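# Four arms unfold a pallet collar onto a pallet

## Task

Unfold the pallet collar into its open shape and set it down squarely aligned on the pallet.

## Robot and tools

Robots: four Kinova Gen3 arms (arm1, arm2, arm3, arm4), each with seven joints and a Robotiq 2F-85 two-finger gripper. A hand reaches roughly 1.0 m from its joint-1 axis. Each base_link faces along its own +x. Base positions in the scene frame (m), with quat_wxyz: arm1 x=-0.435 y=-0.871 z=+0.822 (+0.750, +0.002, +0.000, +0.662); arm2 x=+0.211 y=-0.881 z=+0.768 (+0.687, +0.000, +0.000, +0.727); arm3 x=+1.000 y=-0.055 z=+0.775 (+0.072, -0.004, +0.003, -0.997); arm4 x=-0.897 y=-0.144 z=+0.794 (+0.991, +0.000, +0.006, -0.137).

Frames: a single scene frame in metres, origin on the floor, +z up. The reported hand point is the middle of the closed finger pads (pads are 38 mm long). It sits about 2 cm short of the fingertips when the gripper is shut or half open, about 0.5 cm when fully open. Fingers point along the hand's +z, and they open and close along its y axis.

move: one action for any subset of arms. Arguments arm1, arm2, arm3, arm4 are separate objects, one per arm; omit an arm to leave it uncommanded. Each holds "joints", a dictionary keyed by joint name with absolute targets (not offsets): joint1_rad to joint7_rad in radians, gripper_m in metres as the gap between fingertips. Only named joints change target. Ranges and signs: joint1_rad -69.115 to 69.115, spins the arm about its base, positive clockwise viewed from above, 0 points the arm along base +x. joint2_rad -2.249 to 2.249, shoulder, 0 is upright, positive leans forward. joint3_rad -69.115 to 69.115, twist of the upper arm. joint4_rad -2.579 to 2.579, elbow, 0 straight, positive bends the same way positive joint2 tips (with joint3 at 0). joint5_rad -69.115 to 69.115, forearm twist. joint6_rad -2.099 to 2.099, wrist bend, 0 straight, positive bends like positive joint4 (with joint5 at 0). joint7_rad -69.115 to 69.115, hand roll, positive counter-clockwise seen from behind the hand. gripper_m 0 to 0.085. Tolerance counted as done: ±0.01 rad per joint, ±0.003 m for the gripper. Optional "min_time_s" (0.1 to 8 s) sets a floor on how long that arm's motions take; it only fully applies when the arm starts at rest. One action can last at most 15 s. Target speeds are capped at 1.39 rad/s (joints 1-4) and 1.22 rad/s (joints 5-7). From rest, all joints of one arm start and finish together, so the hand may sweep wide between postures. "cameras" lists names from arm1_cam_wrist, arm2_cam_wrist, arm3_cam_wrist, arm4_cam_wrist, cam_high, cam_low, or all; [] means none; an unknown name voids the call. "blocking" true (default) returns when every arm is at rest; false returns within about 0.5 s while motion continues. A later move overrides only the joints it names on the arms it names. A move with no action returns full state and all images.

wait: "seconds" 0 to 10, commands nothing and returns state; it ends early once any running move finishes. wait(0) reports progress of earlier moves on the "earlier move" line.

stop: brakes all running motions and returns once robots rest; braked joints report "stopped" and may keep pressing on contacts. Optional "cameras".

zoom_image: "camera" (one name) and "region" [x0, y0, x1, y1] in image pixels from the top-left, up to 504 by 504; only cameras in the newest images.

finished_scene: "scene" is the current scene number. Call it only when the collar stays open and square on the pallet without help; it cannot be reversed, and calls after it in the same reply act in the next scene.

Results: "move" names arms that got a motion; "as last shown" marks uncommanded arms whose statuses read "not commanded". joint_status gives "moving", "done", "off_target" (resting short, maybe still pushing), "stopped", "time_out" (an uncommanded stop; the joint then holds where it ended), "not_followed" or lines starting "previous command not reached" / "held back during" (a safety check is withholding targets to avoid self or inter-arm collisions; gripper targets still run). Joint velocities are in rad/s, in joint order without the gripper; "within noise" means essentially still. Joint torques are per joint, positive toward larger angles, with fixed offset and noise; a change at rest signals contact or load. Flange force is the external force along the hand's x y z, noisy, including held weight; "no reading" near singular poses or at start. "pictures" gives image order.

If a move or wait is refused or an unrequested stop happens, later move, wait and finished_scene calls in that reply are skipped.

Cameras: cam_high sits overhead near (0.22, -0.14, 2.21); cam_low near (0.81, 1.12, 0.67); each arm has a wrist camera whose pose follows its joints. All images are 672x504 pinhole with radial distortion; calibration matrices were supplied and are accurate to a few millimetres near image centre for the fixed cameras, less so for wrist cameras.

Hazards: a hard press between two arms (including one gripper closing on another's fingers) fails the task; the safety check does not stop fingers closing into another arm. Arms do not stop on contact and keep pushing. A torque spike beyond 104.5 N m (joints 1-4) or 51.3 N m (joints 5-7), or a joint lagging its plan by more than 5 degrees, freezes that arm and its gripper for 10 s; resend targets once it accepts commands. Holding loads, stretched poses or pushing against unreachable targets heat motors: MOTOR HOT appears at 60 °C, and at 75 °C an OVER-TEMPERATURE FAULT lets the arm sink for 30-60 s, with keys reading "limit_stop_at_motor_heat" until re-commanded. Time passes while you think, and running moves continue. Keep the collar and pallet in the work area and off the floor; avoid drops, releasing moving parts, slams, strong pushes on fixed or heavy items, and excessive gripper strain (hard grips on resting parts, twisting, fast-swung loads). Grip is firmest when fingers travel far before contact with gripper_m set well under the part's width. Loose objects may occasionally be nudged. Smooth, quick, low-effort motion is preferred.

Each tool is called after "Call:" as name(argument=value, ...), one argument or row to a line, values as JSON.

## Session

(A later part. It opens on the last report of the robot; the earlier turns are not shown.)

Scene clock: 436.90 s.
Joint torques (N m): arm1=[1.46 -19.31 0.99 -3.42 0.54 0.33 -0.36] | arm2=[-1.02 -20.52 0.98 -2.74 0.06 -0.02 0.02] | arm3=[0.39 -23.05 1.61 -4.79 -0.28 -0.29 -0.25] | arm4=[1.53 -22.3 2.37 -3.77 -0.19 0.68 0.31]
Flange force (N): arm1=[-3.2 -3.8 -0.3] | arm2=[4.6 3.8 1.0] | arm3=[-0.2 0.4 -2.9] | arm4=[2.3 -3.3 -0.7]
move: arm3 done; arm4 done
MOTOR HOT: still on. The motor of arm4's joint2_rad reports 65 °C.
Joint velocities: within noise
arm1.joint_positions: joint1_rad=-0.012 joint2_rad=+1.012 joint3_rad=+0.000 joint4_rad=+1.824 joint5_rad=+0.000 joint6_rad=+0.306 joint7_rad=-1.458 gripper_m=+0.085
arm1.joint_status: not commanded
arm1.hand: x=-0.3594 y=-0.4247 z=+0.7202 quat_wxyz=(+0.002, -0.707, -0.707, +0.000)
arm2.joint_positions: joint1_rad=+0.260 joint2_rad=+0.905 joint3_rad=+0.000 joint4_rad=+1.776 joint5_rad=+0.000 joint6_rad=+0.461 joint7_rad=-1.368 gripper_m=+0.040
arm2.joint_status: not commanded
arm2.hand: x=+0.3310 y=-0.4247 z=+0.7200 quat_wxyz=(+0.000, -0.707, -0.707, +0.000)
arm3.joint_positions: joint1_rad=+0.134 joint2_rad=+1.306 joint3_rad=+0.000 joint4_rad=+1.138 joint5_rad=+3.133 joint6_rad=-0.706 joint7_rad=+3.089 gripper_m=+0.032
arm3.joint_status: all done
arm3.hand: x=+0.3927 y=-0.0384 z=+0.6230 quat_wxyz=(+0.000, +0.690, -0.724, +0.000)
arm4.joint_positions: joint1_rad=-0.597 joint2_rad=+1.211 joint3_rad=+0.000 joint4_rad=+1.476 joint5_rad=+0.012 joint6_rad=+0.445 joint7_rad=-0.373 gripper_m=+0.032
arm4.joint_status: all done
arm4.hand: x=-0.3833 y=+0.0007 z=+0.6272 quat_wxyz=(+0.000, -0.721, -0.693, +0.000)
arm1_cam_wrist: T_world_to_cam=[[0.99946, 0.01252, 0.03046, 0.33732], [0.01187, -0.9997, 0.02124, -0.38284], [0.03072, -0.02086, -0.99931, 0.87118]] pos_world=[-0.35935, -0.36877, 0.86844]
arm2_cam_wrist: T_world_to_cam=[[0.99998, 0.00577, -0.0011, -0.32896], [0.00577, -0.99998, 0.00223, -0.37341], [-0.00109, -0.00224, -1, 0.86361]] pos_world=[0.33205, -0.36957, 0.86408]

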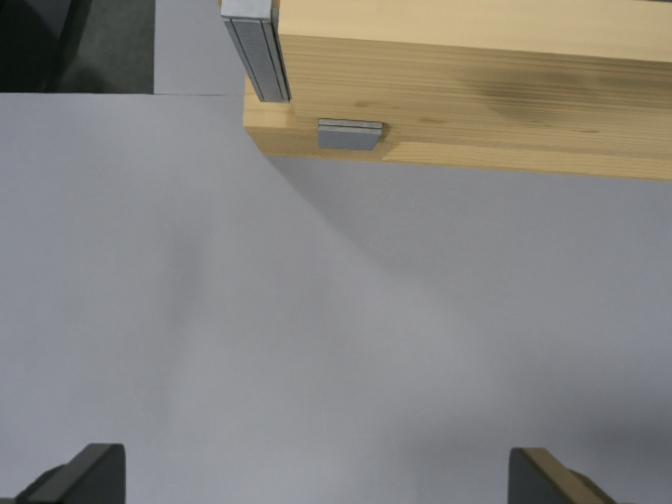

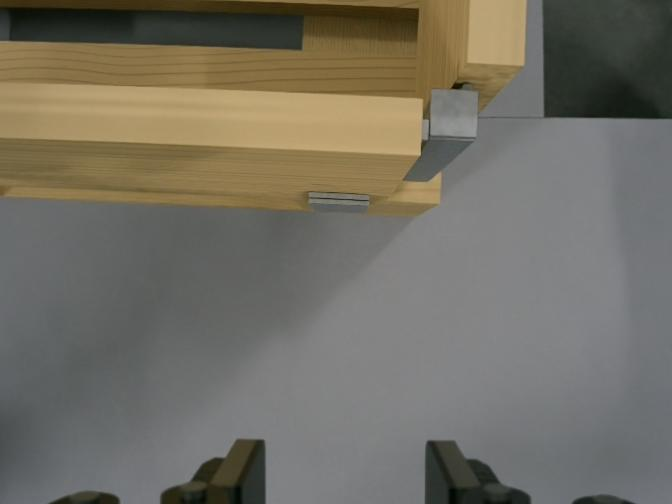

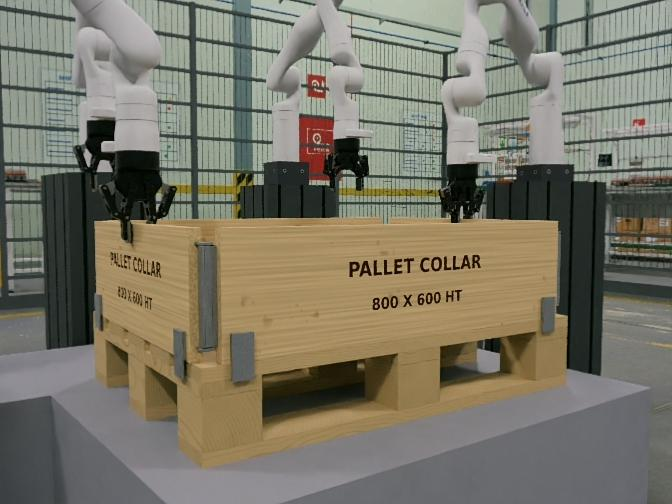

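Call:
move(
  arm3={"joints": {"gripper_m": 0.05}},
  arm4={"joints": {"gripper_m": 0.05}},
)

Call:
move(
  arm3={"joints": {"joint1_rad": 0.1342, "joint2_rad": 1.2338, "joint4_rad": 1.1709, "joint5_rad": 3.1335, "joint6_rad": -0.7452, "joint7_rad": 3.0889}, "min_time_s": 1.2},
  arm4={"joints": {"joint1_rad": -0.5973, "joint2_rad": 1.1300, "joint4_rad": 1.5105, "joint5_rad": 0.0112, "joint6_rad": 0.4903, "joint7_rad": -0.3727}, "min_time_s": 1.2},
)

Call:
move(
  arm3={"joints": {"joint1_rad": 0.1342, "joint2_rad": 1.1251, "joint4_rad": 1.1996, "joint5_rad": 3.1341, "joint6_rad": -0.8253, "joint7_rad": 3.0889}, "min_time_s": 1.2},
  arm4={"joints": {"joint1_rad": -0.5979, "joint2_rad": 1.0071, "joint4_rad": 1.5432, "joint5_rad": 0.0097, "joint6_rad": 0.5804, "joint7_rad": -0.3722}, "min_time_s": 1.2},
  cameras=["all"],
)

Call:
zoom_image(
  camera="cam_low",
  region=[80, 290, 280, 390],
)

Call:
zoom_image(
  camera="cam_low",
  region=[440, 270, 600, 370],
)

Call:
zoom_image(
  camera="arm1_cam_wrist",
  region=[180, 0, 430, 190],
)

Call:
zoom_image(
  camera="arm2_cam_wrist",
  region=[330, 0, 580, 240],
)

Scene clock: 443.20 s.
Joint torques (N m): arm1=[1.43 -19.33 1.03 -3.45 0.53 0.29 -0.35] | arm2=[-0.86 -20.52 0.93 -2.65 0.12 -0.05 0.07] | arm3=[0.46 -22.98 1.66 -4.78 -0.29 -0.28 -0.23] | arm4=[1.55 -22.27 2.35 -3.75 -0.19 0.65 0.3]
Flange force (N): arm1=[-3.1 -3.8 -0.4] | arm2=[5.0 3.4 0.9] | arm3=[-0.1 0.4 -3.1] | arm4=[2.4 -3.2 -0.8]
move: arm3 done; arm4 done
MOTOR HOT: still on. The motor of arm4's joint2_rad reports 64 °C.
Joint velocities: within noise
arm1, arm2: as last shown
arm3.joint_positions: joint1_rad=+0.134 joint2_rad=+1.306 joint3_rad=+0.000 joint4_rad=+1.138 joint5_rad=+3.133 joint6_rad=-0.706 joint7_rad=+3.089 gripper_m=+0.050
arm3.joint_status: all done
arm3.hand: x=+0.3927 y=-0.0384 z=+0.6230 quat_wxyz=(+0.000, +0.690, -0.724, +0.000)
arm4.joint_positions: joint1_rad=-0.597 joint2_rad=+1.211 joint3_rad=+0.000 joint4_rad=+1.476 joint5_rad=+0.012 joint6_rad=+0.445 joint7_rad=-0.373 gripper_m=+0.050
arm4.joint_status: all done
arm4.hand: x=-0.3833 y=+0.0007 z=+0.6272 quat_wxyz=(+0.000, -0.721, -0.693, +0.000)
pictures: none

Scene clock: 444.70 s.
Joint torques (N m): arm1=[1.41 -19.32 1.05 -3.46 0.54 0.32 -0.37] | arm2=[-0.8 -20.65 0.99 -2.6 0.07 -0.02 0.02] | arm3=[0.41 -22.82 1.62 -5.05 -0.29 -0.29 -0.24] | arm4=[1.54 -22 2.37 -4.08 -0.16 0.65 0.26]
Flange force (N): arm1=[-3.3 -3.7 -0.4] | arm2=[5.3 3.4 1.3] | arm3=[-0.1 0.2 -3.1] | arm4=[2.3 -3.1 -0.6]
move: arm3 done; arm4 done
MOTOR HOT: still on. The motor of arm4's joint2_rad reports 64 °C.
Joint velocities: within noise
arm1, arm2: as last shown
arm3.joint_positions: joint1_rad=+0.134 joint2_rad=+1.234 joint3_rad=+0.000 joint4_rad=+1.171 joint5_rad=+3.133 joint6_rad=-0.745 joint7_rad=+3.089 gripper_m=+0.050
arm3.joint_status: all done
arm3.hand: x=+0.3927 y=-0.0386 z=+0.6600 quat_wxyz=(+0.000, +0.690, -0.724, +0.000)
arm4.joint_positions: joint1_rad=-0.597 joint2_rad=+1.130 joint3_rad=+0.000 joint4_rad=+1.510 joint5_rad=+0.011 joint6_rad=+0.490 joint7_rad=-0.373 gripper_m=+0.050
arm4.joint_status: all done
arm4.hand: x=-0.3833 y=+0.0006 z=+0.6651 quat_wxyz=(+0.000, -0.721, -0.693, +0.000)
pictures: none

Scene clock: 446.20 s.
Joint torques (N m): arm1=[1.43 -19.34 1.01 -3.46 0.53 0.3 -0.35] | arm2=[-0.91 -20.48 0.87 -2.65 0.12 -0.03 0.02] | arm3=[0.43 -22.48 1.57 -5.56 -0.29 -0.26 -0.23] | arm4=[1.52 -21.56 2.36 -4.75 -0.17 0.62 0.28]
Flange force (N): arm1=[-3.2 -3.8 -0.4] | arm2=[4.9 3.6 0.9] | arm3=[-0.1 0.0 -3.1] | arm4=[2.4 -2.8 -0.4]
move: arm3 done; arm4 done
MOTOR HOT: still on. The motor of arm4's joint2_rad reports 64 °C.
Joint velocities: within noise
arm1, arm2: as last shown
arm3.joint_positions: joint1_rad=+0.134 joint2_rad=+1.125 joint3_rad=+0.000 joint4_rad=+1.200 joint5_rad=+3.134 joint6_rad=-0.825 joint7_rad=+3.089 gripper_m=+0.050
arm3.joint_status: all done
arm3.hand: x=+0.3928 y=-0.0390 z=+0.7199 quat_wxyz=(+0.000, +0.690, -0.724, +0.000)
arm4.joint_positions: joint1_rad=-0.598 joint2_rad=+1.007 joint3_rad=+0.000 joint4_rad=+1.543 joint5_rad=+0.010 joint6_rad=+0.580 joint7_rad=-0.372 gripper_m=+0.050
arm4.joint_status: all done
arm4.hand: x=-0.3832 y=+0.0006 z=+0.7251 quat_wxyz=(+0.000, -0.722, -0.692, +0.000)
pictures: arm1_cam_wrist, arm2_cam_wrist, arm3_cam_wrist, arm4_cam_wrist, cam_high, cam_low
arm1_cam_wrist: T_world_to_cam=[[0.99946, 0.01252, 0.03046, 0.33732], [0.01187, -0.9997, 0.02124, -0.38284], [0.03072, -0.02086, -0.99931, 0.87118]] pos_world=[-0.35935, -0.36877, 0.86844]
arm2_cam_wrist: T_world_to_cam=[[0.99998, 0.00577, -0.0011, -0.32896], [0.00577, -0.99998, 0.00223, -0.37341], [-0.00109, -0.00224, -1, 0.86361]] pos_world=[0.33205, -0.36957, 0.86408]
arm3_cam_wrist: T_world_to_cam=[[-0.99934, 0.03633, -0.00026, 0.39336], [0.03632, 0.99925, 0.01336, 0.0676], [0.00075, 0.01334, -0.99991, 0.86757]] pos_world=[0.39, -0.09342, 0.86669]
arm4_cam_wrist: T_world_to_cam=[[0.99932, -0.03661, 0.00502, 0.37758], [-0.03661, -0.99933, -0.00129, 0.03824], [0.00506, 0.0011, -0.99999, 0.87584]] pos_world=[-0.38036, 0.05107, 0.87398]

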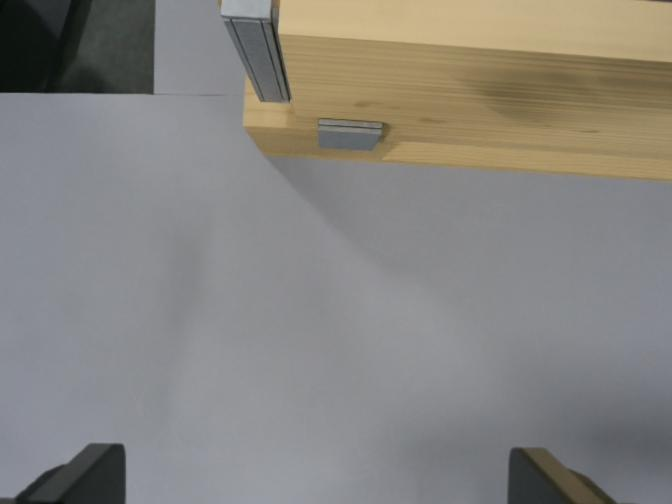

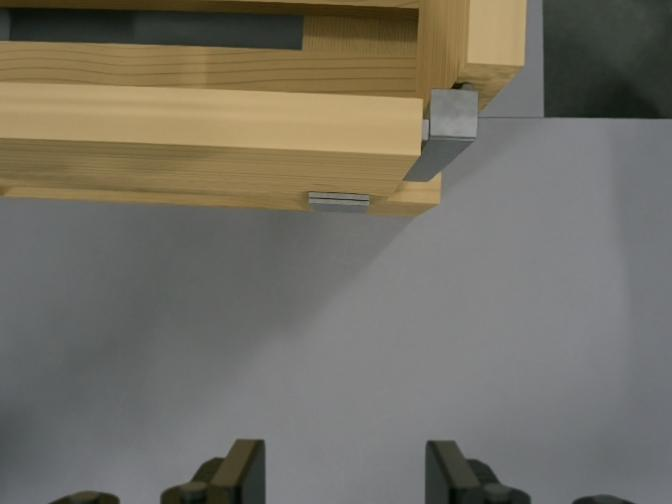

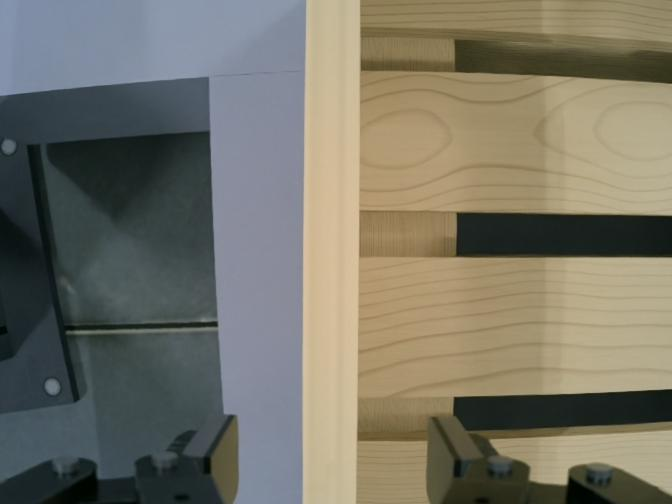

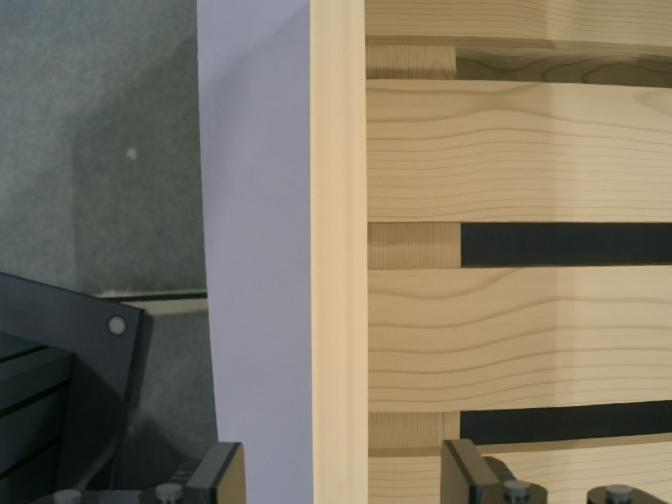

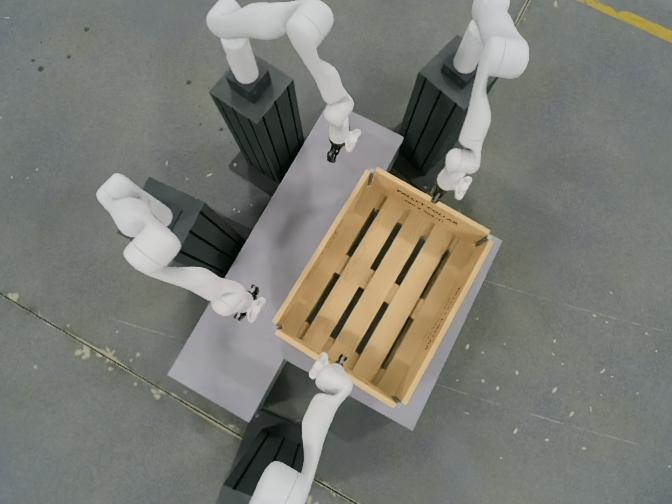

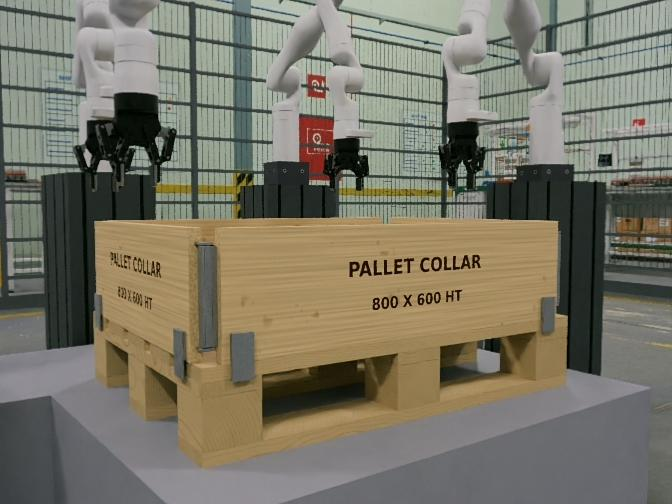

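Scaled by 2.520 from the camera's image (finer frame: 960x720).

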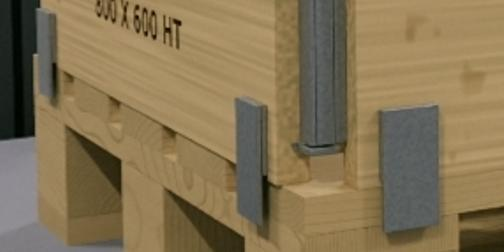

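Scaled by 3.150 from the camera's image (finer frame: 960x720).

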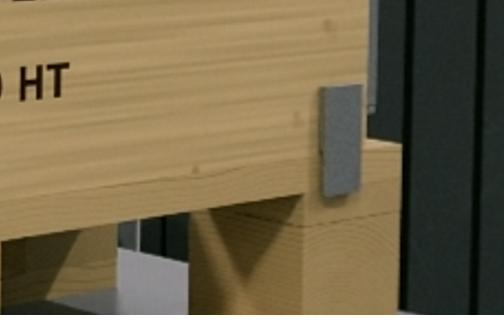

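Scaled by 2.016.

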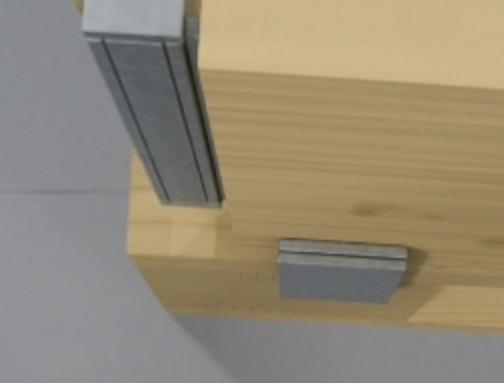

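Scaled by 2.016.

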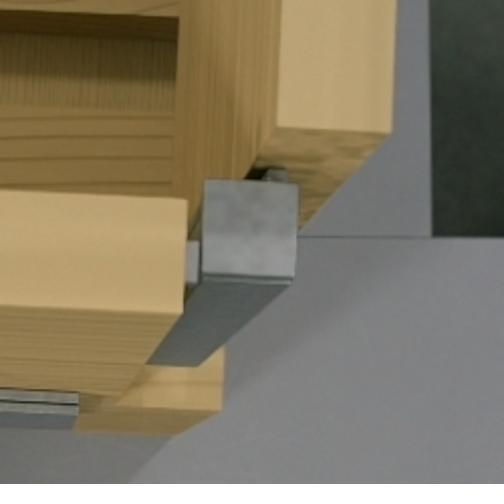

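Call:
finished_scene(
  scene=2,
)

The scene is finished: the task was done.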